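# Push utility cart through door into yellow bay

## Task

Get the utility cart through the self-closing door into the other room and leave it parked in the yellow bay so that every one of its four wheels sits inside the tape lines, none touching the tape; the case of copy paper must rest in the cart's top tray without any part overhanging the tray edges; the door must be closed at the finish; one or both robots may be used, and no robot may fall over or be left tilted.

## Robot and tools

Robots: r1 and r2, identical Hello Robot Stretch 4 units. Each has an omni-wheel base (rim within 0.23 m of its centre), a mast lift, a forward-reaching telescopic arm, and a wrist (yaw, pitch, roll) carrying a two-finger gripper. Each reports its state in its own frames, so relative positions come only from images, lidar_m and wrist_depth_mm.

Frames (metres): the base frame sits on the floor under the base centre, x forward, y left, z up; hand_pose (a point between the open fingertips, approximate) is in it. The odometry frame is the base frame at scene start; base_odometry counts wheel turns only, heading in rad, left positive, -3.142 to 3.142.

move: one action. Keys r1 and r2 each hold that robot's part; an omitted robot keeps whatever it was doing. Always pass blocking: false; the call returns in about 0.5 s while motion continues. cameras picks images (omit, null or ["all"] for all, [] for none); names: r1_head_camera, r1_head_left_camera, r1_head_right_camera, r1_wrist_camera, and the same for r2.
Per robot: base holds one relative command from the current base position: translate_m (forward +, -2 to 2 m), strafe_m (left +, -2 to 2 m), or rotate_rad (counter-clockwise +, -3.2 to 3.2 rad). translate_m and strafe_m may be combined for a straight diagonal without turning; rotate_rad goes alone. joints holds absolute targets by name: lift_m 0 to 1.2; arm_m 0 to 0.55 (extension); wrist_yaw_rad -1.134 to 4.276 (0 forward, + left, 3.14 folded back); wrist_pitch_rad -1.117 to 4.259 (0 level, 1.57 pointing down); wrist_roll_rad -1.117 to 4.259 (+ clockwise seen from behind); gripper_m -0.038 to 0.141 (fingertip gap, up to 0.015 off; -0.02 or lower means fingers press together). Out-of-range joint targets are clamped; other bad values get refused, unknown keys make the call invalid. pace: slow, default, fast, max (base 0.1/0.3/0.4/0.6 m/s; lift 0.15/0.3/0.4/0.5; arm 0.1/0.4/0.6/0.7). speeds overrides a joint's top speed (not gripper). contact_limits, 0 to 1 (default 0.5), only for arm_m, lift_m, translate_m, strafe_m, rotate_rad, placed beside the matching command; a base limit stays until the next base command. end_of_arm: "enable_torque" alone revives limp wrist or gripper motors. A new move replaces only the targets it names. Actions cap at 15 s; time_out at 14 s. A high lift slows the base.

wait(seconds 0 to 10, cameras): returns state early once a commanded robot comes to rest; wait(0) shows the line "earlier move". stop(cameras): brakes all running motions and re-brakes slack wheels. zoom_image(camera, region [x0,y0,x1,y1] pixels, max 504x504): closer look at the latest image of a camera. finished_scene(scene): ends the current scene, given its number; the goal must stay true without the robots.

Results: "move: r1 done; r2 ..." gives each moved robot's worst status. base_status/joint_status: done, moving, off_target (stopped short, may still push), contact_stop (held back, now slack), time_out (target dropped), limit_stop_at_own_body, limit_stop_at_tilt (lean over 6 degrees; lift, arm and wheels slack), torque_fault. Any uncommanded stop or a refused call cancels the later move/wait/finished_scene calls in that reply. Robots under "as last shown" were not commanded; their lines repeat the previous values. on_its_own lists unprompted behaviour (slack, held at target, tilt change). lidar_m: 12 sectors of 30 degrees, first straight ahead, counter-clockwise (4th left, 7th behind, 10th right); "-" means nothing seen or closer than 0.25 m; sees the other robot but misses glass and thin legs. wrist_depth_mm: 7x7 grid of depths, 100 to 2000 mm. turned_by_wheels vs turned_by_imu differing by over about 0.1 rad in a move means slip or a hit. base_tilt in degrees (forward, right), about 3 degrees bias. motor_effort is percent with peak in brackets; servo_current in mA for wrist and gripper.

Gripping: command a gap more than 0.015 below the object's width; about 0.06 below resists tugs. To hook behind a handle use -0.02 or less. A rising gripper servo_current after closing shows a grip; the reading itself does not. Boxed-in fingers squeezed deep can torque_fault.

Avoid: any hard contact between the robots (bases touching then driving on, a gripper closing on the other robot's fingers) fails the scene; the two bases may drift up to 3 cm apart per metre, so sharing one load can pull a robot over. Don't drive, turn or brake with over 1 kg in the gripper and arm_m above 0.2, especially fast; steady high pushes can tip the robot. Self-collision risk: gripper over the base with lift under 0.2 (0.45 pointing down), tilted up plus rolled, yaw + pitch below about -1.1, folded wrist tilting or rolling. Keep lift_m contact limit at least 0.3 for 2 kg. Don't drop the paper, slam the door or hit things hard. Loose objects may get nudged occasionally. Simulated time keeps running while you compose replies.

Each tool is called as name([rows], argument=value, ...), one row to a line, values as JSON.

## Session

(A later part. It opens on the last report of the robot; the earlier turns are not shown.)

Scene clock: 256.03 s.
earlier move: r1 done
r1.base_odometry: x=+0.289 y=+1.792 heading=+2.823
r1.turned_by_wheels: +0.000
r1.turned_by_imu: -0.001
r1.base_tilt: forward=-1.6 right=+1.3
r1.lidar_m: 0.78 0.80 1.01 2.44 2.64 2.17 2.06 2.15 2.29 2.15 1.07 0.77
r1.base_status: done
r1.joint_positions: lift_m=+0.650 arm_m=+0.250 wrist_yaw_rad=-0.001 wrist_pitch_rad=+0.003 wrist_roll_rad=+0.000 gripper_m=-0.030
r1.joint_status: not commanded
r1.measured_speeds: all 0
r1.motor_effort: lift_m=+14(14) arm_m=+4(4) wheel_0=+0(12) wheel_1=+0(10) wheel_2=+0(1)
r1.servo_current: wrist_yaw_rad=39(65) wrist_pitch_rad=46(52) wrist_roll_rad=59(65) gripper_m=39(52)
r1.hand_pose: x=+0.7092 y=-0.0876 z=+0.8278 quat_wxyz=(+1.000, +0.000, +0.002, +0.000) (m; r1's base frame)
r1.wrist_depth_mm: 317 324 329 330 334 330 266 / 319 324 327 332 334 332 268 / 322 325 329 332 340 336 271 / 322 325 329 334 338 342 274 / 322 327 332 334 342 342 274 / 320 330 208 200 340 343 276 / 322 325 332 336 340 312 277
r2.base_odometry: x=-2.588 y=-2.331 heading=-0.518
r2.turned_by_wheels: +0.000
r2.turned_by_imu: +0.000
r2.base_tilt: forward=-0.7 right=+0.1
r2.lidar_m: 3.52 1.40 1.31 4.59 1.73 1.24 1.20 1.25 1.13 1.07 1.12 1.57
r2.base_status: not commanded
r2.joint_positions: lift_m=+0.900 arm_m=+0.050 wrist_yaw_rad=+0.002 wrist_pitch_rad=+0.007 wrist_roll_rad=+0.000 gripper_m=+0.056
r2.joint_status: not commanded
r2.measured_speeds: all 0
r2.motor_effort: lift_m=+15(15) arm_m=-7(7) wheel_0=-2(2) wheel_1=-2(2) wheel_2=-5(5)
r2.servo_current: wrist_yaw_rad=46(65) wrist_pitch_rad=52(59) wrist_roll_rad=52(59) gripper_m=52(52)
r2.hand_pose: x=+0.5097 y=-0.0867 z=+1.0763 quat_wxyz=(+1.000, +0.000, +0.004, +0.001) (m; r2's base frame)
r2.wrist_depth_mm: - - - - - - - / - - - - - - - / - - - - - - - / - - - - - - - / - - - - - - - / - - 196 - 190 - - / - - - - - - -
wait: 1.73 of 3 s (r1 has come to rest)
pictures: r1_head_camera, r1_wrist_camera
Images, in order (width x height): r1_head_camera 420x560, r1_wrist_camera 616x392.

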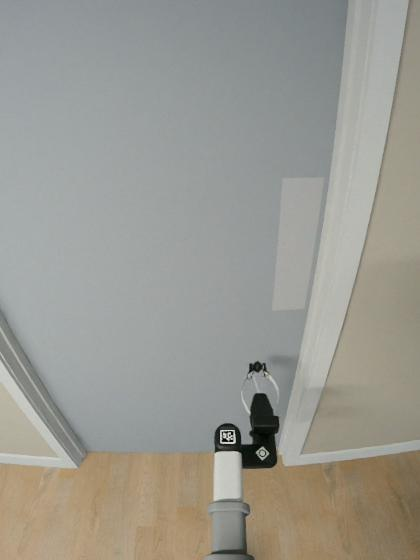

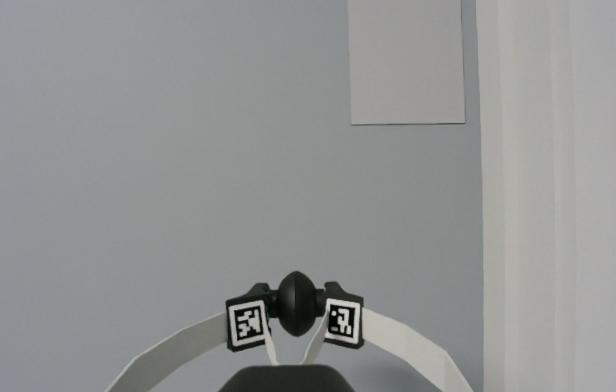

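move(r1={"base":{"translate_m":0.45},"pace":"slow","contact_limits":{"translate_m":0.8}}, blocking=false, cameras=[])

wait(seconds=3, cameras=["r1_wrist_camera"])

wait(seconds=3, cameras=["r1_head_camera","r1_wrist_camera"])

Scene clock: 261.00 s.
move: r1 moving
r1.base_odometry: x=+0.278 y=+1.796 heading=+2.823
r1.turned_by_wheels: +0.000
r1.turned_by_imu: +0.000
r1.base_tilt: forward=-1.6 right=+1.3
r1.lidar_m: 0.76 0.80 0.97 2.41 2.61 2.19 2.07 2.17 2.25 2.15 1.04 0.73
r1.base_status: translate_m moving
r1.joint_positions: lift_m=+0.650 arm_m=+0.250 wrist_yaw_rad=-0.001 wrist_pitch_rad=+0.003 wrist_roll_rad=+0.000 gripper_m=-0.030
r1.joint_status: not commanded
r1.measured_speeds: translate_m=+0.048 strafe_m=+0.000 rotate_rad=-0.001 lift_m=+0.000 arm_m=+0.000 wrist_yaw_rad=+0.000 wrist_pitch_rad=+0.000 wrist_roll_rad=+0.000
r1.motor_effort: lift_m=+14(14) arm_m=+4(4) wheel_0=+7(7) wheel_1=+3(5) wheel_2=-5(6)
r1.servo_current: wrist_yaw_rad=59(59) wrist_pitch_rad=52(52) wrist_roll_rad=59(59) gripper_m=46(46)
r1.contact_limits: translate_m 0.8
r1.hand_pose: x=+0.7092 y=-0.0876 z=+0.8278 quat_wxyz=(+1.000, +0.000, +0.002, +0.000) (m; r1's base frame)
r1.wrist_depth_mm: 309 312 317 322 325 325 265 / 310 312 319 320 325 327 257 / 310 315 319 322 325 330 270 / 310 315 319 324 329 330 276 / 312 315 322 322 329 332 274 / 312 315 210 199 329 332 277 / 314 315 320 325 327 304 276
r2: as last shown
r2.lidar_m: 3.53 1.40 1.32 4.58 1.75 1.27 1.21 1.29 1.11 1.07 1.12 1.56
r2.servo_current: wrist_yaw_rad=46(52) wrist_pitch_rad=52(52) wrist_roll_rad=59(59) gripper_m=46(52)
r2.wrist_depth_mm: - - - - - - - / - - - - - - - / - - - - - - - / - - - - - - - / - - - - - - - / - - 195 - 190 - - / - - - - - - -
pictures: none
No camera images: "cameras" was empty.

Scene clock: 264.00 s.
earlier move: r1 moving
r1.base_odometry: x=+0.005 y=+1.886 heading=+2.823
r1.turned_by_wheels: +0.000
r1.turned_by_imu: +0.012
r1.base_tilt: forward=-1.6 right=+1.3
r1.lidar_m: 0.62 0.63 0.74 1.52 2.64 2.48 2.35 2.48 2.27 1.90 0.63 0.50
r1.base_status: translate_m moving
r1.joint_positions: lift_m=+0.650 arm_m=+0.249 wrist_yaw_rad=-0.008 wrist_pitch_rad=+0.003 wrist_roll_rad=+0.000 gripper_m=-0.030
r1.joint_status: not commanded
r1.measured_speeds: translate_m=+0.108 strafe_m=+0.000 rotate_rad=-0.008 lift_m=+0.000 arm_m=+0.000 wrist_yaw_rad=+0.000 wrist_pitch_rad=+0.000 wrist_roll_rad=+0.000
r1.motor_effort: lift_m=+14(14) arm_m=+10(10) wheel_0=+11(13) wheel_1=+7(14) wheel_2=-13(21)
r1.servo_current: wrist_yaw_rad=52(78) wrist_pitch_rad=39(52) wrist_roll_rad=52(72) gripper_m=39(52)
r1.contact_limits: translate_m 0.8
r1.hand_pose: x=+0.7081 y=-0.0896 z=+0.8278 quat_wxyz=(+1.000, +0.000, +0.002, -0.004) (m; r1's base frame)
r1.wrist_depth_mm: 192 204 216 231 248 264 - / 193 204 218 231 249 267 - / 192 205 217 232 250 266 - / 193 205 217 233 250 266 - / 194 205 220 233 251 271 - / 195 205 188 198 250 268 - / 194 201 216 178 162 273 1863
r2.base_odometry: x=-2.588 y=-2.331 heading=-0.518
r2.turned_by_wheels: +0.000
r2.turned_by_imu: +0.000
r2.base_tilt: forward=-0.6 right=+0.1
r2.lidar_m: 3.53 1.42 1.31 4.57 1.71 1.26 1.22 1.26 1.13 1.05 1.13 1.44
r2.base_status: not commanded
r2.joint_positions: lift_m=+0.900 arm_m=+0.050 wrist_yaw_rad=+0.002 wrist_pitch_rad=+0.007 wrist_roll_rad=+0.000 gripper_m=+0.056
r2.joint_status: not commanded
r2.measured_speeds: all 0
r2.motor_effort: lift_m=+15(15) arm_m=-7(7) wheel_0=-2(2) wheel_1=-2(2) wheel_2=-5(5)
r2.servo_current: wrist_yaw_rad=46(59) wrist_pitch_rad=46(59) wrist_roll_rad=39(59) gripper_m=46(59)
r2.hand_pose: x=+0.5097 y=-0.0867 z=+1.0763 quat_wxyz=(+1.000, +0.000, +0.004, +0.001) (m; r2's base frame)
r2.wrist_depth_mm: - - - - - - - / - - - - - - - / - - - - - - - / - - - - - - - / - - - - - - - / - - 195 - 189 - - / - - - - - - -
wait: 3.00 s; no rest
pictures: r1_wrist_camera
Images, in order (width x height): r1_wrist_camera 616x392.

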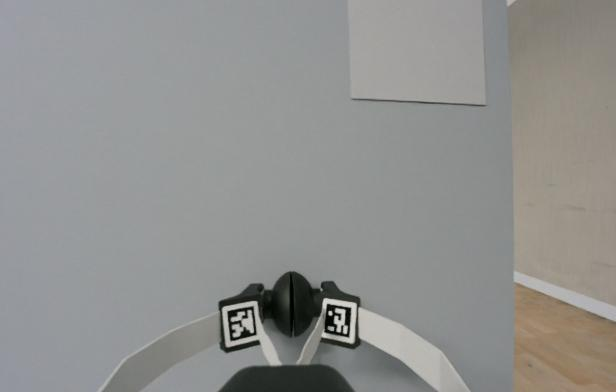

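Scene clock: 266.27 s.
earlier move: r1 done
r1.base_odometry: x=-0.137 y=+1.933 heading=+2.822
r1.turned_by_wheels: -0.001
r1.turned_by_imu: -0.002
r1.base_tilt: forward=-1.6 right=+1.3
r1.lidar_m: 0.60 0.58 0.61 1.03 2.67 2.66 2.52 2.62 2.24 1.28 0.39 0.38
r1.base_status: done
r1.joint_positions: lift_m=+0.650 arm_m=+0.249 wrist_yaw_rad=-0.008 wrist_pitch_rad=+0.003 wrist_roll_rad=+0.000 gripper_m=-0.030
r1.joint_status: not commanded
r1.measured_speeds: all 0
r1.motor_effort: lift_m=+14(14) arm_m=+10(10) wheel_0=+3(13) wheel_1=+3(14) wheel_2=-14(21)
r1.servo_current: wrist_yaw_rad=65(78) wrist_pitch_rad=39(52) wrist_roll_rad=65(72) gripper_m=52(52)
r1.contact_limits: translate_m 0.8
r1.hand_pose: x=+0.7081 y=-0.0896 z=+0.8278 quat_wxyz=(+1.000, +0.000, +0.002, -0.004) (m; r1's base frame)
r1.wrist_depth_mm: 176 191 211 233 263 - - / 177 191 212 235 265 - - / 177 193 211 237 266 - - / 178 193 213 236 265 - - / 178 193 213 240 267 - - / 176 193 204 198 264 - - / 176 186 208 184 260 1756 1983
r2.base_odometry: x=-2.588 y=-2.331 heading=-0.518
r2.turned_by_wheels: +0.000
r2.turned_by_imu: +0.000
r2.base_tilt: forward=-0.6 right=+0.0
r2.lidar_m: 3.53 1.42 1.32 4.57 1.72 1.28 1.21 1.28 1.13 1.06 1.13 1.34
r2.base_status: not commanded
r2.joint_positions: lift_m=+0.900 arm_m=+0.050 wrist_yaw_rad=+0.002 wrist_pitch_rad=+0.007 wrist_roll_rad=+0.000 gripper_m=+0.056
r2.joint_status: not commanded
r2.measured_speeds: all 0
r2.motor_effort: lift_m=+15(15) arm_m=-7(7) wheel_0=-2(2) wheel_1=-2(3) wheel_2=-5(5)
r2.servo_current: wrist_yaw_rad=39(65) wrist_pitch_rad=46(59) wrist_roll_rad=39(65) gripper_m=46(59)
r2.hand_pose: x=+0.5097 y=-0.0867 z=+1.0763 quat_wxyz=(+1.000, +0.000, +0.004, +0.001) (m; r2's base frame)
r2.wrist_depth_mm: - - - - - - - / - - - - - - - / - - - - - - - / - - - - - - - / - - - - - - - / - - 196 - 190 - - / - - - - - - -
wait: 2.27 of 3 s (r1 has come to rest)
pictures: r1_head_camera, r1_wrist_camera
Images, in order (width x height): r1_head_camera 420x560, r1_wrist_camera 616x392.

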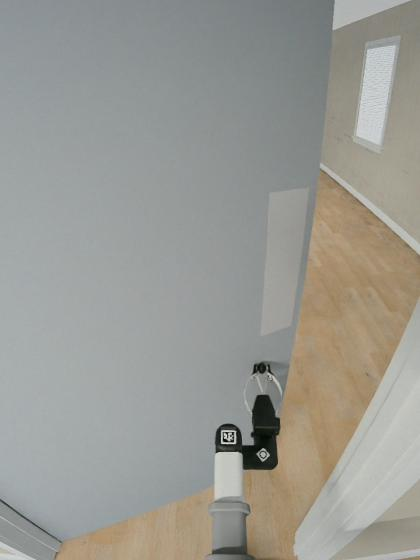

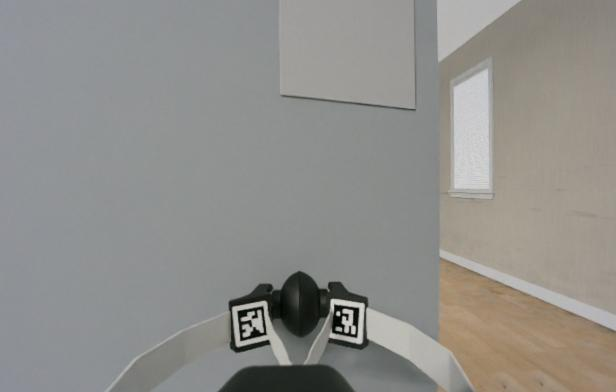

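move(r1={"base":{"translate_m":0.35,"strafe_m":0.32},"pace":"slow","contact_limits":{"translate_m":0.8,"strafe_m":0.8}}, blocking=false, cameras=[])

wait(seconds=7, cameras=["r1_head_camera","r1_head_left_camera","r1_wrist_camera","r2_head_camera"])

r1: "contact_limits": translate_m and strafe_m are given together and make one move, which takes one limit: state it under one of them only
Scene clock: 272.70 s.
r1.base_odometry: x=-0.137 y=+1.933 heading=+2.822
r1.turned_by_wheels: +0.000
r1.turned_by_imu: +0.000
r1.base_tilt: forward=-1.7 right=+1.3
r1.lidar_m: 0.59 0.58 0.63 1.00 2.66 2.65 2.51 2.64 2.24 1.28 0.39 0.38
r1.base_status: done
r1.joint_positions: lift_m=+0.650 arm_m=+0.249 wrist_yaw_rad=-0.008 wrist_pitch_rad=+0.003 wrist_roll_rad=+0.000 gripper_m=-0.030
r1.joint_status: not commanded
r1.measured_speeds: all 0
r1.motor_effort: lift_m=+14(14) arm_m=+10(10) wheel_0=+3(13) wheel_1=+3(14) wheel_2=-14(21)
r1.servo_current: wrist_yaw_rad=52(78) wrist_pitch_rad=46(52) wrist_roll_rad=52(72) gripper_m=39(52)
r1.contact_limits: translate_m 0.8
r1.hand_pose: x=+0.7081 y=-0.0896 z=+0.8278 quat_wxyz=(+1.000, +0.000, +0.002, -0.004) (m; r1's base frame)
r1.wrist_depth_mm: 176 191 211 234 264 - - / 177 191 212 234 264 - - / 177 193 212 237 265 - - / 178 193 213 236 267 - - / 178 193 213 241 267 - - / 176 193 205 198 264 - - / 176 185 208 183 259 1708 1983
r2.base_odometry: x=-2.588 y=-2.331 heading=-0.518
r2.turned_by_wheels: +0.000
r2.turned_by_imu: +0.000
r2.base_tilt: forward=-0.6 right=+0.1
r2.lidar_m: 3.52 1.37 1.33 4.57 1.72 1.28 1.21 1.28 1.13 1.07 1.14 1.39
r2.base_status: not commanded
r2.joint_positions: lift_m=+0.900 arm_m=+0.050 wrist_yaw_rad=+0.002 wrist_pitch_rad=+0.007 wrist_roll_rad=+0.000 gripper_m=+0.056
r2.joint_status: not commanded
r2.measured_speeds: all 0
r2.motor_effort: lift_m=+15(15) arm_m=-7(7) wheel_0=-2(2) wheel_1=-2(3) wheel_2=-5(5)
r2.servo_current: wrist_yaw_rad=52(65) wrist_pitch_rad=46(59) wrist_roll_rad=39(65) gripper_m=46(59)
r2.hand_pose: x=+0.5097 y=-0.0867 z=+1.0763 quat_wxyz=(+1.000, +0.000, +0.004, +0.001) (m; r2's base frame)
r2.wrist_depth_mm: - - - - - - - / - - - - - - - / - - - - - - - / - - - - - - - / - - - - - - - / - - 196 - 190 - - / - - - - - - -
pictures: none

not run: a call was refused earlier in this reply.

move(r1={"base":{"translate_m":0.35,"strafe_m":0.32},"pace":"slow","contact_limits":{"translate_m":0.8}}, blocking=false, cameras=[])

wait(seconds=7, cameras=["r1_head_camera","r1_head_left_camera","r1_wrist_camera","r2_head_camera"])

Scene clock: 278.03 s.
move: r1 moving
r1.base_odometry: x=-0.149 y=+1.928 heading=+2.820
r1.turned_by_wheels: -0.002
r1.turned_by_imu: -0.002
r1.base_tilt: forward=-1.6 right=+1.3
r1.lidar_m: 0.60 0.57 0.63 0.96 2.64 2.66 2.53 2.62 2.27 1.24 0.39 0.36
r1.base_status: translate_m moving; strafe_m moving
r1.joint_positions: lift_m=+0.650 arm_m=+0.249 wrist_yaw_rad=-0.008 wrist_pitch_rad=+0.003 wrist_roll_rad=+0.000 gripper_m=-0.030
r1.joint_status: not commanded
r1.measured_speeds: translate_m=+0.038 strafe_m=+0.035 rotate_rad=-0.002 lift_m=+0.000 arm_m=+0.000 wrist_yaw_rad=-0.006 wrist_pitch_rad=+0.000 wrist_roll_rad=+0.000
r1.motor_effort: lift_m=+14(14) arm_m=+10(10) wheel_0=-6(7) wheel_1=+4(8) wheel_2=-20(20)
r1.servo_current: wrist_yaw_rad=65(72) wrist_pitch_rad=52(52) wrist_roll_rad=39(59) gripper_m=39(46)
r1.contact_limits: translate_m 0.8
r1.hand_pose: x=+0.7080 y=-0.0899 z=+0.8278 quat_wxyz=(+1.000, +0.000, +0.002, -0.004) (m; r1's base frame)
r1.wrist_depth_mm: 174 190 210 234 264 - - / 173 190 210 235 265 - - / 175 190 211 237 266 - - / 175 190 211 236 268 - - / 176 191 212 242 268 - - / 173 191 203 197 264 - - / 174 187 207 185 256 1756 1921
r2.base_odometry: x=-2.588 y=-2.331 heading=-0.518
r2.turned_by_wheels: +0.000
r2.turned_by_imu: +0.000
r2.base_tilt: forward=-0.7 right=+0.0
r2.lidar_m: 3.53 1.42 1.33 4.59 1.72 1.29 1.21 1.27 1.10 1.05 1.11 1.37
r2.base_status: not commanded
r2.joint_positions: lift_m=+0.900 arm_m=+0.050 wrist_yaw_rad=+0.002 wrist_pitch_rad=+0.007 wrist_roll_rad=+0.000 gripper_m=+0.056
r2.joint_status: not commanded
r2.measured_speeds: all 0
r2.motor_effort: lift_m=+15(15) arm_m=-7(7) wheel_0=-2(2) wheel_1=-2(2) wheel_2=-5(5)
r2.servo_current: wrist_yaw_rad=39(59) wrist_pitch_rad=46(52) wrist_roll_rad=52(52) gripper_m=46(52)
r2.hand_pose: x=+0.5097 y=-0.0867 z=+1.0763 quat_wxyz=(+1.000, +0.000, +0.004, +0.001) (m; r2's base frame)
r2.wrist_depth_mm: - - - - - - - / - - - - - - - / - - - - - - - / - - - - - - - / - - - - - - - / - - 196 - 190 - - / - - - - - - -
pictures: none
No camera images: "cameras" was empty.

Scene clock: 283.50 s.
earlier move: r1 done
r1.base_odometry: x=-0.570 y=+1.740 heading=+2.820
r1.turned_by_wheels: -0.001
r1.turned_by_imu: -0.049
r1.base_tilt: forward=-1.6 right=+1.3
r1.lidar_m: 0.39 0.31 0.28 0.30 0.45 3.05 2.89 2.95 2.59 0.54 2.49 3.21
r1.base_status: done
r1.joint_positions: lift_m=+0.650 arm_m=+0.250 wrist_yaw_rad=-0.019 wrist_pitch_rad=+0.003 wrist_roll_rad=+0.000 gripper_m=-0.030
r1.joint_status: not commanded
r1.measured_speeds: all 0
r1.on_its_own: wrist_yaw_rad is at rest, and its servo_current (117 mA) is outside its rest range (0 to 104 mA)
r1.motor_effort: lift_m=+14(14) arm_m=+8(10) wheel_0=-14(22) wheel_1=-1(8) wheel_2=-17(26)
r1.servo_current: wrist_yaw_rad=117(130) wrist_pitch_rad=39(59) wrist_roll_rad=33(65) gripper_m=39(52)
r1.contact_limits: translate_m 0.8
r1.hand_pose: x=+0.7072 y=-0.0929 z=+0.8278 quat_wxyz=(+1.000, +0.000, +0.002, -0.009) (m; r1's base frame)
r1.wrist_depth_mm: - 152 183 249 - - - / 120 143 182 249 - - - / 123 144 183 252 - - - / 117 139 184 252 - - - / 114 144 183 252 - - - / 120 144 176 198 180 - - / 116 135 161 155 324 140 1983
r2.base_odometry: x=-2.588 y=-2.331 heading=-0.518
r2.turned_by_wheels: +0.000
r2.turned_by_imu: +0.001
r2.base_tilt: forward=-0.7 right=+0.1
r2.lidar_m: 1.26 1.40 1.32 4.56 1.77 1.27 1.21 1.29 1.12 1.07 1.13 1.18
r2.base_status: not commanded
r2.joint_positions: lift_m=+0.900 arm_m=+0.050 wrist_yaw_rad=+0.002 wrist_pitch_rad=+0.007 wrist_roll_rad=+0.000 gripper_m=+0.056
r2.joint_status: not commanded
r2.measured_speeds: all 0
r2.motor_effort: lift_m=+15(15) arm_m=-7(7) wheel_0=-2(2) wheel_1=-2(2) wheel_2=-5(6)
r2.servo_current: wrist_yaw_rad=46(65) wrist_pitch_rad=46(59) wrist_roll_rad=39(59) gripper_m=59(59)
r2.hand_pose: x=+0.5097 y=-0.0867 z=+1.0763 quat_wxyz=(+1.000, +0.000, +0.004, +0.001) (m; r2's base frame)
r2.wrist_depth_mm: - - - - - - - / - - - - - - - / - - - - - - - / - - - - - - - / - - - - - - - / - - 196 - 192 - - / - - - - - - -
wait: 5.47 of 7 s (r1 has come to rest)
pictures: r1_head_camera, r1_head_left_camera, r1_wrist_camera, r2_head_camera
Images, in order (width x height): r1_head_camera 420x560, r1_head_left_camera 420x672, r1_wrist_camera 616x392, r2_head_camera 420x560.

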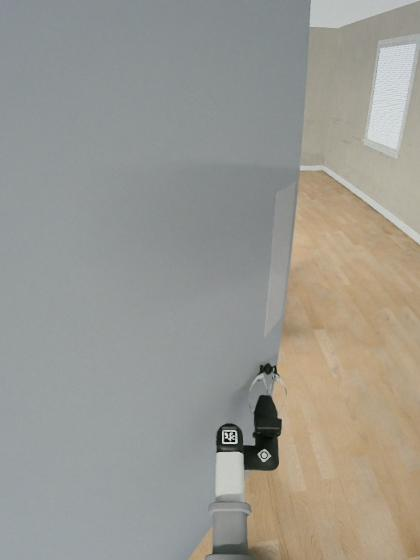

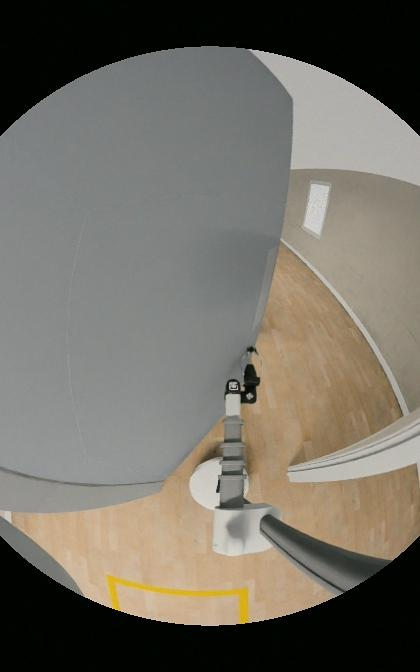

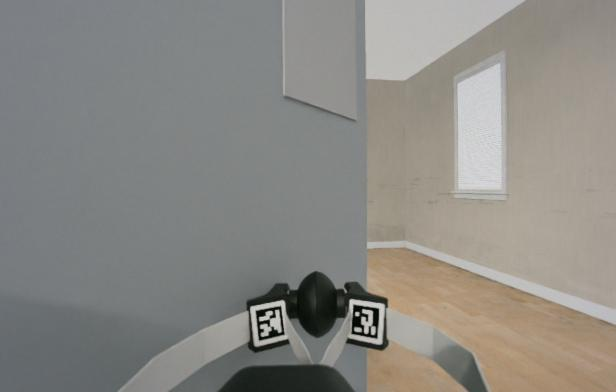

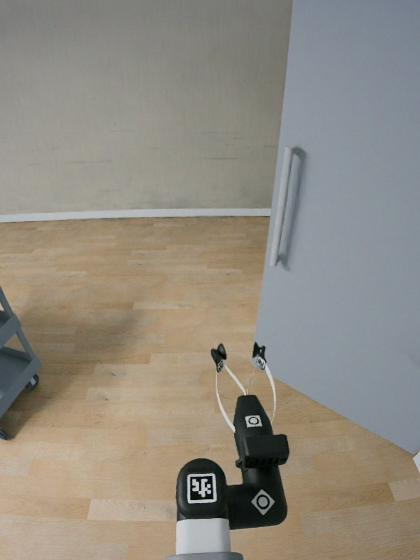

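move(r1={"base":{"rotate_rad":0.45},"joints":{"arm_m":0.3},"pace":"slow","contact_limits":{"rotate_rad":0.8}}, blocking=false, cameras=[])

wait(seconds=2.5, cameras=["r1_head_camera","r1_head_left_camera","r2_wrist_camera","r2_head_camera"])

Scene clock: 291.47 s.
move: r1 moving
r1.base_odometry: x=-0.570 y=+1.740 heading=+2.944
r1.turned_by_wheels: +0.125
r1.turned_by_imu: +0.078
r1.base_tilt: forward=-1.6 right=+1.3
r1.lidar_m: 0.41 0.33 0.29 0.35 2.45 3.03 2.90 3.05 2.52 0.52 2.51 3.45
r1.base_status: rotate_rad moving
r1.joint_positions: lift_m=+0.650 arm_m=+0.262 wrist_yaw_rad=-0.023 wrist_pitch_rad=+0.003 wrist_roll_rad=+0.000 gripper_m=-0.030
r1.joint_status: arm_m moving
r1.measured_speeds: translate_m=+0.002 strafe_m=-0.001 rotate_rad=+0.493 lift_m=+0.000 arm_m=+0.051 wrist_yaw_rad=+0.000 wrist_pitch_rad=+0.000 wrist_roll_rad=+0.000
r1.motor_effort: lift_m=+14(14) arm_m=+12(13) wheel_0=-17(21) wheel_1=-13(16) wheel_2=-30(32)
r1.servo_current: wrist_yaw_rad=150(150) wrist_pitch_rad=46(46) wrist_roll_rad=33(52) gripper_m=33(46)
r1.contact_limits: rotate_rad 0.8
r1.hand_pose: x=+0.7192 y=-0.0939 z=+0.8278 quat_wxyz=(+1.000, +0.000, +0.002, -0.011) (m; r1's base frame)
r1.wrist_depth_mm: - 137 170 228 - - - / 112 138 170 229 - - - / 113 143 170 231 - - - / 113 134 170 231 - - - / 110 134 170 232 - - - / 113 134 164 193 177 - - / 109 129 158 173 1756 1708 1921
r2: as last shown
r2.turned_by_imu: +0.000
r2.base_tilt: forward=-0.6 right=+0.1
r2.lidar_m: 1.18 1.41 1.32 4.57 1.74 1.28 1.22 1.28 1.11 1.07 1.13 1.15
r2.motor_effort: lift_m=+15(15) arm_m=-7(7) wheel_0=-2(2) wheel_1=-2(2) wheel_2=-5(5)
r2.servo_current: wrist_yaw_rad=39(52) wrist_pitch_rad=59(59) wrist_roll_rad=39(65) gripper_m=46(52)
r2.wrist_depth_mm: - - - - - - - / - - - - - - - / - - - - - - - / - - - - - - - / - - - - - - - / - - 196 - 190 - - / - - - - - - -
pictures: none
No camera images: "cameras" was empty.

Scene clock: 292.97 s.
earlier move: r1 done
r1.base_odometry: x=-0.570 y=+1.741 heading=-3.016
r1.turned_by_wheels: +0.323
r1.turned_by_imu: +0.243
r1.base_tilt: forward=-1.6 right=+1.3
r1.lidar_m: 0.49 0.38 0.38 0.42 2.67 2.92 2.89 2.79 0.49 0.50 2.77 2.05
r1.base_status: done
r1.joint_positions: lift_m=+0.650 arm_m=+0.300 wrist_yaw_rad=-0.013 wrist_pitch_rad=+0.003 wrist_roll_rad=+0.000 gripper_m=-0.030
r1.joint_status: all done
r1.measured_speeds: all 0
r1.motor_effort: lift_m=+14(14) arm_m=+6(13) wheel_0=-7(27) wheel_1=-3(16) wheel_2=-15(32)
r1.servo_current: wrist_yaw_rad=65(150) wrist_pitch_rad=46(52) wrist_roll_rad=46(72) gripper_m=39(46)
r1.contact_limits: rotate_rad 0.8
r1.hand_pose: x=+0.7579 y=-0.0911 z=+0.8278 quat_wxyz=(+1.000, +0.000, +0.002, -0.006) (m; r1's base frame)
r1.wrist_depth_mm: 132 157 190 253 347 - - / 130 153 190 253 345 - - / 126 153 190 251 347 - - / 130 153 190 251 368 - - / 126 153 190 252 368 - - / 126 152 181 198 180 - - / 129 147 176 184 325 1661 1863
r2.base_odometry: x=-2.588 y=-2.331 heading=-0.518
r2.turned_by_wheels: +0.000
r2.turned_by_imu: +0.000
r2.base_tilt: forward=-0.6 right=+0.1
r2.lidar_m: 1.00 1.43 1.32 4.57 1.75 1.26 1.21 1.27 1.11 1.08 1.11 1.05
r2.base_status: not commanded
r2.joint_positions: lift_m=+0.900 arm_m=+0.050 wrist_yaw_rad=+0.002 wrist_pitch_rad=+0.007 wrist_roll_rad=+0.000 gripper_m=+0.056
r2.joint_status: not commanded
r2.measured_speeds: all 0
r2.motor_effort: lift_m=+15(15) arm_m=-7(7) wheel_0=-2(2) wheel_1=-2(2) wheel_2=-5(5)
r2.servo_current: wrist_yaw_rad=46(59) wrist_pitch_rad=59(59) wrist_roll_rad=46(65) gripper_m=52(59)
r2.hand_pose: x=+0.5097 y=-0.0867 z=+1.0763 quat_wxyz=(+1.000, +0.000, +0.004, +0.001) (m; r2's base frame)
r2.wrist_depth_mm: - - - - - - - / - - - - 768 - - / - - - - 788 - - / - - - - 778 - - / - - - - 699 - - / - - 196 - 190 - - / - - - - - - -
wait: 1.50 of 2.5 s (r1 has come to rest)
pictures: r1_head_camera, r1_head_left_camera, r2_head_camera, r2_wrist_camera
Images, in order (width x height): r1_head_camera 420x560, r1_head_left_camera 420x672, r2_head_camera 420x560, r2_wrist_camera 616x392.

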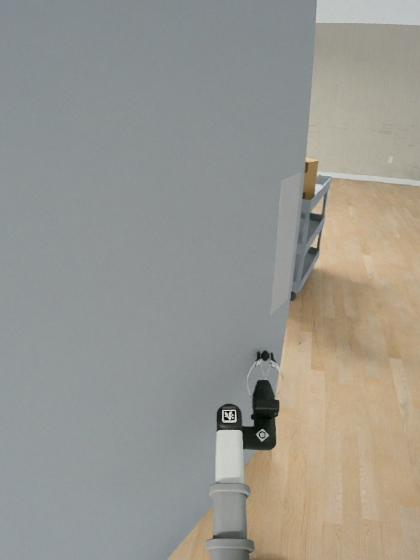

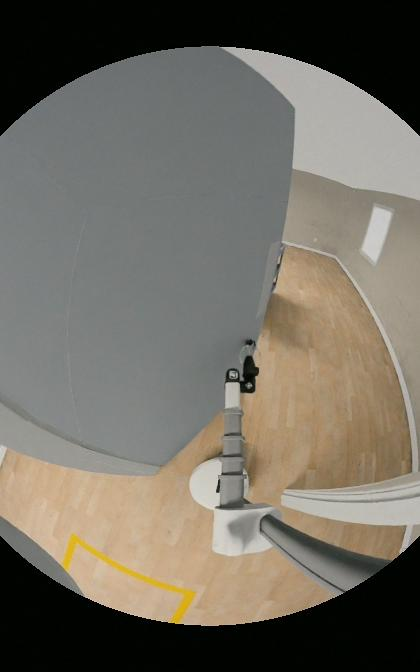

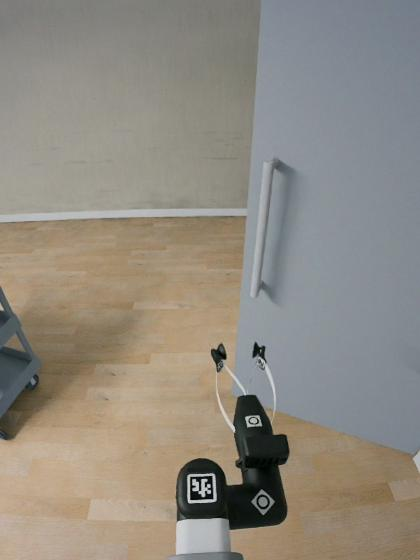

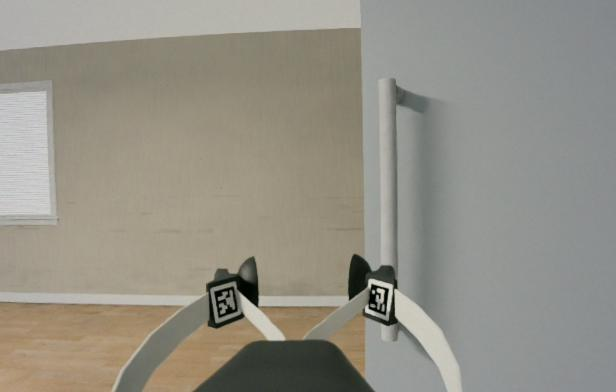

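move(r2={"base":{"rotate_rad":-0.2},"joints":{"gripper_m":0.1}}, blocking=false, cameras=[])

wait(seconds=1.5, cameras=[])

move(r2={"base":{"translate_m":0.3,"strafe_m":0.03}}, blocking=false, cameras=[])

wait(seconds=3, cameras=["r2_wrist_camera","r2_head_camera"])

Scene clock: 312.27 s.
move: r2 moving
r1: as last shown
r1.turned_by_wheels: +0.000
r1.turned_by_imu: +0.000
r1.lidar_m: 0.48 0.35 0.36 0.43 2.68 2.92 2.91 2.84 0.49 0.51 2.77 2.06
r1.motor_effort: lift_m=+14(14) arm_m=+6(6) wheel_0=-8(8) wheel_1=-3(3) wheel_2=-15(15)
r1.servo_current: wrist_yaw_rad=78(111) wrist_pitch_rad=39(52) wrist_roll_rad=39(52) gripper_m=39(46)
r1.contact_limits: rotate_rad 0.8
r1.wrist_depth_mm: 129 156 190 252 345 - - / 129 153 190 251 342 - - / 126 153 190 251 345 - - / 129 153 190 251 343 - - / 126 152 190 250 368 - - / 126 151 180 198 181 - - / 125 147 176 180 324 139 1921
r2.base_odometry: x=-2.588 y=-2.331 heading=-0.697
r2.turned_by_wheels: -0.179
r2.turned_by_imu: -0.173
r2.base_tilt: forward=-0.7 right=+0.1
r2.lidar_m: 1.00 3.54 1.30 4.72 2.14 1.34 1.22 1.22 1.19 1.08 1.08 1.04
r2.base_status: rotate_rad moving
r2.joint_positions: lift_m=+0.900 arm_m=+0.050 wrist_yaw_rad=+0.002 wrist_pitch_rad=+0.007 wrist_roll_rad=+0.000 gripper_m=+0.075
r2.joint_status: gripper_m moving
r2.measured_speeds: translate_m=-0.001 strafe_m=-0.001 rotate_rad=-0.312 lift_m=+0.000 arm_m=+0.000 wrist_yaw_rad=+0.000 wrist_pitch_rad=+0.000 wrist_roll_rad=+0.000
r2.motor_effort: lift_m=+15(15) arm_m=-7(7) wheel_0=+6(8) wheel_1=+3(11) wheel_2=+4(10)
r2.servo_current: wrist_yaw_rad=39(46) wrist_pitch_rad=46(52) wrist_roll_rad=39(59) gripper_m=98(98)
r2.hand_pose: x=+0.5097 y=-0.0867 z=+1.0763 quat_wxyz=(+1.000, +0.000, +0.004, +0.001) (m; r2's base frame)
r2.wrist_depth_mm: - - - - - - - / - - - 809 - - - / - - - 809 - - - / - - - 820 - - - / - - - 809 - - - / - - 190 732 187 - - / - - - - - - -
pictures: none
No camera images: "cameras" was empty.

Scene clock: 313.07 s.
earlier move: r2 done
r1.base_odometry: x=-0.570 y=+1.741 heading=-3.016
r1.turned_by_wheels: +0.000
r1.turned_by_imu: +0.000
r1.base_tilt: forward=-1.6 right=+1.3
r1.lidar_m: 0.46 0.37 0.37 0.43 2.70 2.91 2.89 2.82 0.49 0.49 2.73 2.06
r1.base_status: not commanded
r1.joint_positions: lift_m=+0.650 arm_m=+0.300 wrist_yaw_rad=-0.013 wrist_pitch_rad=+0.003 wrist_roll_rad=+0.000 gripper_m=-0.030
r1.joint_status: not commanded
r1.measured_speeds: all 0
r1.motor_effort: lift_m=+14(14) arm_m=+6(6) wheel_0=-8(8) wheel_1=-3(3) wheel_2=-15(15)
r1.servo_current: wrist_yaw_rad=59(111) wrist_pitch_rad=39(52) wrist_roll_rad=52(65) gripper_m=39(46)
r1.contact_limits: rotate_rad 0.8
r1.hand_pose: x=+0.7579 y=-0.0911 z=+0.8278 quat_wxyz=(+1.000, +0.000, +0.002, -0.006) (m; r1's base frame)
r1.wrist_depth_mm: 129 157 190 253 347 - - / 129 153 190 251 345 - - / 126 153 190 250 347 - - / 129 153 190 251 345 - - / 126 152 190 250 368 - - / 126 151 180 198 181 - - / 125 147 176 181 324 139 1921
r2.base_odometry: x=-2.588 y=-2.331 heading=-0.717
r2.turned_by_wheels: -0.020
r2.turned_by_imu: -0.019
r2.base_tilt: forward=-0.7 right=+0.1
r2.lidar_m: 1.00 3.54 1.30 4.73 2.21 1.37 1.21 1.22 1.18 1.07 1.07 1.04
r2.base_status: done
r2.joint_positions: lift_m=+0.900 arm_m=+0.050 wrist_yaw_rad=+0.002 wrist_pitch_rad=+0.007 wrist_roll_rad=+0.000 gripper_m=+0.100
r2.joint_status: all done
r2.measured_speeds: all 0
r2.motor_effort: lift_m=+15(15) arm_m=-7(7) wheel_0=+3(8) wheel_1=+4(11) wheel_2=+5(10)
r2.servo_current: wrist_yaw_rad=52(52) wrist_pitch_rad=46(59) wrist_roll_rad=39(59) gripper_m=46(98)
r2.hand_pose: x=+0.5097 y=-0.0867 z=+1.0763 quat_wxyz=(+1.000, +0.000, +0.004, +0.001) (m; r2's base frame)
r2.wrist_depth_mm: - - - - - - - / - - - 788 - - - / - - - 809 - - - / - - - 820 - - - / - - - 820 - - - / - - 195 723 186 - - / - - - - - - -
wait: 0.80 of 1.5 s (r2 has come to rest)
pictures: none
No camera images: "cameras" was empty.

Scene clock: 313.57 s.
move: r2 moving
r1: as last shown
r1.lidar_m: 0.47 0.35 0.36 0.42 2.65 2.89 2.89 2.81 0.51 0.51 2.77 2.04
r1.motor_effort: lift_m=+14(14) arm_m=+6(6) wheel_0=-7(8) wheel_1=-2(3) wheel_2=-15(15)
r1.servo_current: wrist_yaw_rad=104(104) wrist_pitch_rad=39(52) wrist_roll_rad=39(59) gripper_m=46(52)
r1.contact_limits: rotate_rad 0.8
r1.wrist_depth_mm: 129 157 191 252 345 - - / 129 152 190 252 343 - - / 126 152 190 252 347 - - / 129 153 190 249 345 - - / 126 153 190 251 368 - - / 126 151 181 198 181 - - / 126 147 176 181 325 139 1983
r2.base_odometry: x=-2.563 y=-2.349 heading=-0.717
r2.turned_by_wheels: +0.000
r2.turned_by_imu: +0.000
r2.base_tilt: forward=-0.7 right=+0.0
r2.lidar_m: 0.95 3.49 1.28 4.75 2.26 1.43 1.24 1.26 1.23 1.06 1.09 1.01
r2.base_status: translate_m moving; strafe_m moving
r2.joint_positions: lift_m=+0.900 arm_m=+0.050 wrist_yaw_rad=+0.002 wrist_pitch_rad=+0.007 wrist_roll_rad=+0.000 gripper_m=+0.100
r2.joint_status: not commanded
r2.measured_speeds: translate_m=+0.121 strafe_m=+0.012 rotate_rad=+0.001 lift_m=+0.000 arm_m=+0.000 wrist_yaw_rad=+0.000 wrist_pitch_rad=+0.000 wrist_roll_rad=+0.000
r2.motor_effort: lift_m=+15(15) arm_m=-6(7) wheel_0=+5(11) wheel_1=+8(9) wheel_2=-13(13)
r2.servo_current: wrist_yaw_rad=46(59) wrist_pitch_rad=52(52) wrist_roll_rad=52(52) gripper_m=52(52)
r2.hand_pose: x=+0.5097 y=-0.0867 z=+1.0763 quat_wxyz=(+1.000, +0.000, +0.004, +0.001) (m; r2's base frame)
r2.wrist_depth_mm: - - - - - - - / - - - 768 - - - / - - - 778 - - - / - - - 788 - - - / - - - 788 - - - / - - 195 691 185 - - / - - - - - - -
pictures: none
No camera images: "cameras" was empty.

Scene clock: 315.53 s.
earlier move: r2 done
r1.base_odometry: x=-0.570 y=+1.741 heading=-3.016
r1.turned_by_wheels: +0.000
r1.turned_by_imu: +0.000
r1.base_tilt: forward=-1.6 right=+1.3
r1.lidar_m: 0.47 0.36 0.35 0.44 2.67 2.91 2.90 2.83 0.49 0.51 2.76 2.04
r1.base_status: not commanded
r1.joint_positions: lift_m=+0.650 arm_m=+0.300 wrist_yaw_rad=-0.013 wrist_pitch_rad=+0.003 wrist_roll_rad=+0.000 gripper_m=-0.030
r1.joint_status: not commanded
r1.measured_speeds: all 0
r1.motor_effort: lift_m=+14(14) arm_m=+6(6) wheel_0=-8(8) wheel_1=-3(3) wheel_2=-15(15)
r1.servo_current: wrist_yaw_rad=98(104) wrist_pitch_rad=39(52) wrist_roll_rad=52(65) gripper_m=33(52)
r1.contact_limits: rotate_rad 0.8
r1.hand_pose: x=+0.7579 y=-0.0911 z=+0.8278 quat_wxyz=(+1.000, +0.000, +0.002, -0.006) (m; r1's base frame)
r1.wrist_depth_mm: 129 157 190 252 347 - - / 130 153 190 253 342 - - / 126 153 190 251 347 - - / 130 153 190 250 345 - - / 126 152 190 251 366 - - / 126 152 180 198 181 - - / 125 147 176 181 322 138 1921
r2.base_odometry: x=-2.342 y=-2.506 heading=-0.717
r2.turned_by_wheels: +0.000
r2.turned_by_imu: +0.001
r2.base_tilt: forward=-0.7 right=+0.0
r2.lidar_m: 0.71 3.26 1.19 1.19 2.69 1.72 1.51 1.52 1.18 1.02 0.87 0.76
r2.base_status: done
r2.joint_positions: lift_m=+0.900 arm_m=+0.050 wrist_yaw_rad=+0.002 wrist_pitch_rad=+0.007 wrist_roll_rad=+0.000 gripper_m=+0.100
r2.joint_status: not commanded
r2.measured_speeds: all 0
r2.motor_effort: lift_m=+15(15) arm_m=-7(7) wheel_0=+3(11) wheel_1=+3(10) wheel_2=-2(13)
r2.servo_current: wrist_yaw_rad=46(59) wrist_pitch_rad=52(59) wrist_roll_rad=52(65) gripper_m=52(59)
r2.hand_pose: x=+0.5097 y=-0.0867 z=+1.0763 quat_wxyz=(+1.000, +0.000, +0.004, +0.001) (m; r2's base frame)
r2.wrist_depth_mm: - - - 421 - - 402 / - - - 424 - - 402 / - - - 424 - - 404 / - - - 430 - - 404 / - - - 433 - - - / - - 196 427 185 - - / - - - - - - -
wait: 1.97 of 3 s (r2 has come to rest)
pictures: r2_head_camera, r2_wrist_camera
Images, in order (width x height): r2_head_camera 420x560, r2_wrist_camera 616x392.

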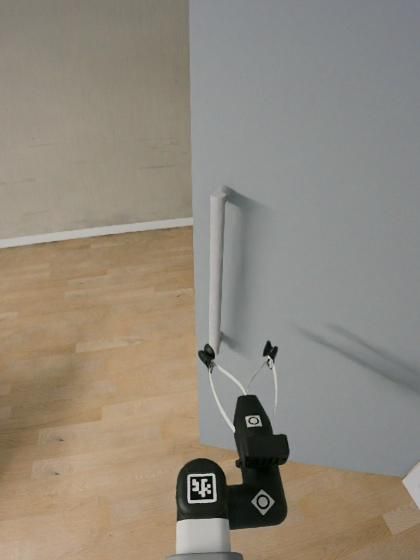

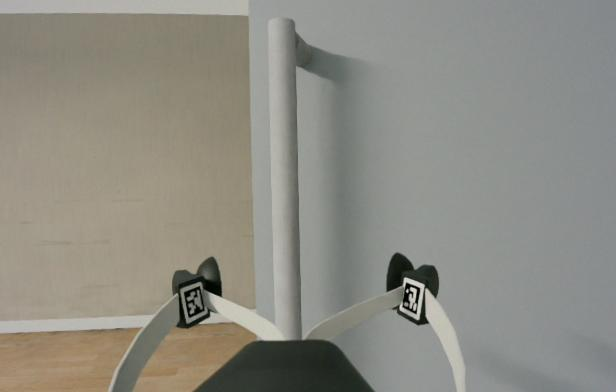

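move(r2={"base":{"translate_m":0.105,"strafe_m":0.02},"joints":{"lift_m":0.94},"pace":"slow","contact_limits":{"translate_m":0.2}}, blocking=false, cameras=[])

wait(seconds=3, cameras=["r2_wrist_camera"])

Scene clock: 324.20 s.
move: r2 moving
r1: as last shown
r1.lidar_m: 0.47 0.38 0.37 0.44 2.68 2.91 2.91 2.82 0.51 0.51 2.76 2.06
r1.motor_effort: lift_m=+14(14) arm_m=+6(6) wheel_0=-8(9) wheel_1=-3(3) wheel_2=-15(15)
r1.servo_current: wrist_yaw_rad=91(91) wrist_pitch_rad=39(46) wrist_roll_rad=52(72) gripper_m=46(52)
r1.contact_limits: rotate_rad 0.8
r1.wrist_depth_mm: 129 157 190 252 347 - - / 130 153 190 251 347 - - / 126 153 190 251 347 - - / 129 153 190 251 345 - - / 126 152 190 250 366 - - / 126 151 180 198 181 - - / 125 147 176 181 322 139 1983
r2.base_odometry: x=-2.332 y=-2.512 heading=-0.716
r2.turned_by_wheels: +0.000
r2.turned_by_imu: +0.001
r2.base_tilt: forward=-0.6 right=+0.1
r2.lidar_m: 0.71 3.24 1.18 1.20 2.76 1.70 1.51 1.52 1.17 1.03 0.89 0.76
r2.base_status: translate_m moving; strafe_m moving
r2.joint_positions: lift_m=+0.924 arm_m=+0.050 wrist_yaw_rad=+0.002 wrist_pitch_rad=+0.007 wrist_roll_rad=+0.000 gripper_m=+0.100
r2.joint_status: lift_m moving
r2.measured_speeds: translate_m=+0.049 strafe_m=+0.009 rotate_rad=+0.003 lift_m=+0.083 arm_m=+0.000 wrist_yaw_rad=+0.000 wrist_pitch_rad=+0.000 wrist_roll_rad=+0.000
r2.motor_effort: lift_m=+23(24) arm_m=-6(7) wheel_0=+7(7) wheel_1=+6(7) wheel_2=-8(10)
r2.servo_current: wrist_yaw_rad=46(59) wrist_pitch_rad=59(59) wrist_roll_rad=46(52) gripper_m=46(59)
r2.contact_limits: translate_m 0.2
r2.hand_pose: x=+0.5097 y=-0.0867 z=+1.1004 quat_wxyz=(+1.000, +0.000, +0.004, +0.001) (m; r2's base frame)
r2.wrist_depth_mm: - - - - - - 397 / - - - 418 - - 397 / - - - 415 - - 397 / - - - 418 - - 399 / - - - 418 - - 402 / - - 196 421 186 - 404 / - - - - - - -
pictures: none
No camera images: "cameras" was empty.

Scene clock: 326.03 s.
earlier move: r2 done
r1.base_odometry: x=-0.570 y=+1.741 heading=-3.016
r1.turned_by_wheels: +0.000
r1.turned_by_imu: +0.000
r1.base_tilt: forward=-1.6 right=+1.3
r1.lidar_m: 0.45 0.35 0.36 0.43 2.66 2.91 2.89 2.81 0.49 0.52 2.74 2.07
r1.base_status: not commanded
r1.joint_positions: lift_m=+0.650 arm_m=+0.300 wrist_yaw_rad=-0.013 wrist_pitch_rad=+0.003 wrist_roll_rad=+0.000 gripper_m=-0.030
r1.joint_status: not commanded
r1.measured_speeds: all 0
r1.motor_effort: lift_m=+14(14) arm_m=+6(6) wheel_0=-8(9) wheel_1=-2(3) wheel_2=-15(15)
r1.servo_current: wrist_yaw_rad=85(91) wrist_pitch_rad=46(52) wrist_roll_rad=39(72) gripper_m=46(52)
r1.contact_limits: rotate_rad 0.8
r1.hand_pose: x=+0.7579 y=-0.0911 z=+0.8278 quat_wxyz=(+1.000, +0.000, +0.002, -0.006) (m; r1's base frame)
r1.wrist_depth_mm: 129 158 190 253 347 - - / 130 153 190 251 345 - - / 126 153 190 251 345 - - / 129 153 189 251 345 - - / 126 153 190 250 368 - - / 126 152 180 198 180 - - / 125 147 176 180 324 139 1863
r2.base_odometry: x=-2.250 y=-2.559 heading=-0.716
r2.turned_by_wheels: +0.000
r2.turned_by_imu: +0.000
r2.base_tilt: forward=-0.7 right=+0.1
r2.lidar_m: 0.60 3.15 1.14 1.14 2.91 1.84 1.62 1.62 1.17 1.04 0.79 0.67
r2.base_status: done
r2.joint_positions: lift_m=+0.940 arm_m=+0.050 wrist_yaw_rad=+0.002 wrist_pitch_rad=+0.007 wrist_roll_rad=+0.000 gripper_m=+0.100
r2.joint_status: all done
r2.measured_speeds: all 0
r2.motor_effort: lift_m=+21(24) arm_m=-7(7) wheel_0=+5(10) wheel_1=+4(8) wheel_2=-5(10)
r2.servo_current: wrist_yaw_rad=52(59) wrist_pitch_rad=52(59) wrist_roll_rad=46(65) gripper_m=52(59)
r2.contact_limits: translate_m 0.2
r2.hand_pose: x=+0.5097 y=-0.0867 z=+1.1158 quat_wxyz=(+1.000, +0.000, +0.004, +0.001) (m; r2's base frame)
r2.wrist_depth_mm: - - - 382 362 338 322 / - - - 379 366 343 325 / - - - 382 366 345 325 / - - - 387 375 347 330 / - - - 389 375 349 329 / - - 195 325 195 347 332 / - - - - 370 351 334
wait: 1.83 of 3 s (r2 has come to rest)
pictures: r2_wrist_camera
Images, in order (width x height): r2_wrist_camera 616x392.

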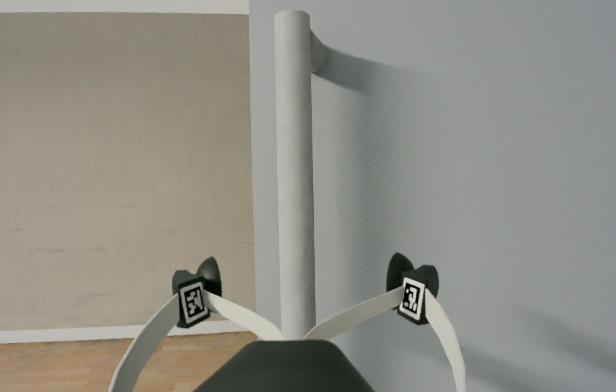

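move(r2={"base":{"translate_m":0.065},"pace":"slow","contact_limits":{"translate_m":0.2}}, blocking=false, cameras=[])

wait(seconds=2, cameras=["r2_wrist_camera"])

zoom_image(camera="r2_wrist_camera", region=[150, 200, 460, 392])

Scene clock: 331.80 s.
move: r2 moving
r1: as last shown
r1.lidar_m: 0.50 0.38 0.37 0.45 2.68 2.90 2.88 2.81 0.49 0.52 2.76 2.04
r1.motor_effort: lift_m=+14(14) arm_m=+6(6) wheel_0=-8(8) wheel_1=-3(3) wheel_2=-15(15)
r1.servo_current: wrist_yaw_rad=78(91) wrist_pitch_rad=39(46) wrist_roll_rad=39(59) gripper_m=39(52)
r1.contact_limits: rotate_rad 0.8
r1.wrist_depth_mm: 129 157 190 253 343 - - / 129 153 191 251 343 - - / 126 153 190 251 345 - - / 129 153 190 250 345 - - / 126 152 190 250 368 - - / 126 151 181 199 181 - - / 125 147 176 181 322 139 1921
r2.base_odometry: x=-2.241 y=-2.568 heading=-0.716
r2.turned_by_wheels: +0.000
r2.turned_by_imu: +0.001
r2.base_tilt: forward=-0.7 right=+0.0
r2.lidar_m: 0.61 3.13 1.16 1.14 2.91 1.87 1.64 1.64 1.17 1.02 0.76 0.65
r2.base_status: translate_m moving
r2.joint_positions: lift_m=+0.940 arm_m=+0.050 wrist_yaw_rad=+0.002 wrist_pitch_rad=+0.007 wrist_roll_rad=+0.000 gripper_m=+0.100
r2.joint_status: not commanded
r2.measured_speeds: translate_m=+0.049 strafe_m=+0.000 rotate_rad=+0.001 lift_m=+0.000 arm_m=+0.000 wrist_yaw_rad=+0.000 wrist_pitch_rad=+0.000 wrist_roll_rad=+0.000
r2.motor_effort: lift_m=+21(21) arm_m=-7(7) wheel_0=+3(11) wheel_1=+6(7) wheel_2=-10(10)
r2.servo_current: wrist_yaw_rad=52(52) wrist_pitch_rad=46(59) wrist_roll_rad=52(59) gripper_m=52(52)
r2.contact_limits: translate_m 0.2
r2.hand_pose: x=+0.5097 y=-0.0867 z=+1.1158 quat_wxyz=(+1.000, +0.000, +0.004, +0.001) (m; r2's base frame)
r2.wrist_depth_mm: - - - 368 355 330 314 / - - - 370 357 332 317 / - - - 375 359 336 319 / - - - 377 364 336 322 / - - - 382 366 342 322 / - - 195 317 195 336 325 / - - - - 362 343 325
pictures: none
No camera images: "cameras" was empty.

Scene clock: 333.20 s.
earlier move: r2 done
r1.base_odometry: x=-0.570 y=+1.741 heading=-3.016
r1.turned_by_wheels: +0.000
r1.turned_by_imu: +0.000
r1.base_tilt: forward=-1.6 right=+1.3
r1.lidar_m: 0.47 0.37 0.37 0.44 2.65 2.89 2.88 2.82 0.51 0.52 2.79 2.01
r1.base_status: not commanded
r1.joint_positions: lift_m=+0.650 arm_m=+0.300 wrist_yaw_rad=-0.013 wrist_pitch_rad=+0.003 wrist_roll_rad=+0.000 gripper_m=-0.030
r1.joint_status: not commanded
r1.measured_speeds: all 0
r1.motor_effort: lift_m=+14(14) arm_m=+6(6) wheel_0=-8(8) wheel_1=-2(3) wheel_2=-15(15)
r1.servo_current: wrist_yaw_rad=65(104) wrist_pitch_rad=39(52) wrist_roll_rad=46(78) gripper_m=39(52)
r1.contact_limits: rotate_rad 0.8
r1.hand_pose: x=+0.7579 y=-0.0911 z=+0.8278 quat_wxyz=(+1.000, +0.000, +0.002, -0.006) (m; r1's base frame)
r1.wrist_depth_mm: 129 157 190 253 345 - - / 129 153 190 252 345 - - / 126 153 190 251 347 - - / 129 153 190 251 345 - - / 126 152 189 251 368 - - / 126 152 181 198 180 - - / 125 147 176 181 324 139 1863
r2.base_odometry: x=-2.202 y=-2.602 heading=-0.716
r2.turned_by_wheels: +0.000
r2.turned_by_imu: +0.000
r2.base_tilt: forward=-0.7 right=+0.1
r2.lidar_m: 0.56 3.07 1.14 1.13 3.04 1.91 1.68 1.69 1.14 1.02 0.71 0.59
r2.base_status: done
r2.joint_positions: lift_m=+0.940 arm_m=+0.050 wrist_yaw_rad=+0.002 wrist_pitch_rad=+0.007 wrist_roll_rad=+0.000 gripper_m=+0.100
r2.joint_status: not commanded
r2.measured_speeds: all 0
r2.motor_effort: lift_m=+21(21) arm_m=-6(7) wheel_0=+4(11) wheel_1=+5(7) wheel_2=-5(11)
r2.servo_current: wrist_yaw_rad=46(59) wrist_pitch_rad=46(59) wrist_roll_rad=39(65) gripper_m=52(52)
r2.contact_limits: translate_m 0.2
r2.hand_pose: x=+0.5097 y=-0.0867 z=+1.1158 quat_wxyz=(+1.000, +0.000, +0.004, +0.001) (m; r2's base frame)
r2.wrist_depth_mm: - - - 253 304 285 270 / - - - 263 306 287 274 / - - - 262 309 289 274 / - - - 263 310 291 274 / - - - 264 314 293 278 / - - 197 264 195 291 279 / - - - - 309 297 279
wait: 1.40 of 2 s (r2 has come to rest)
pictures: r2_wrist_camera
Images, in order (width x height): r2_wrist_camera 616x392.

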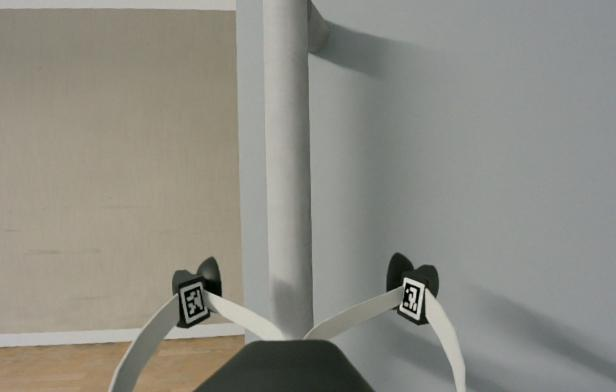

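Scaled by 1.626.

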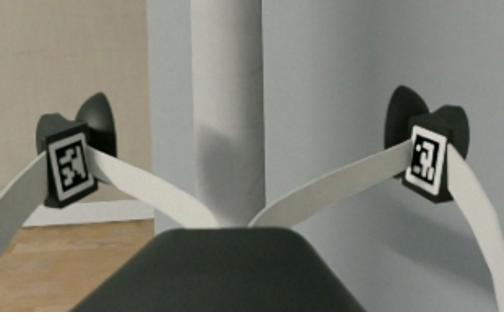

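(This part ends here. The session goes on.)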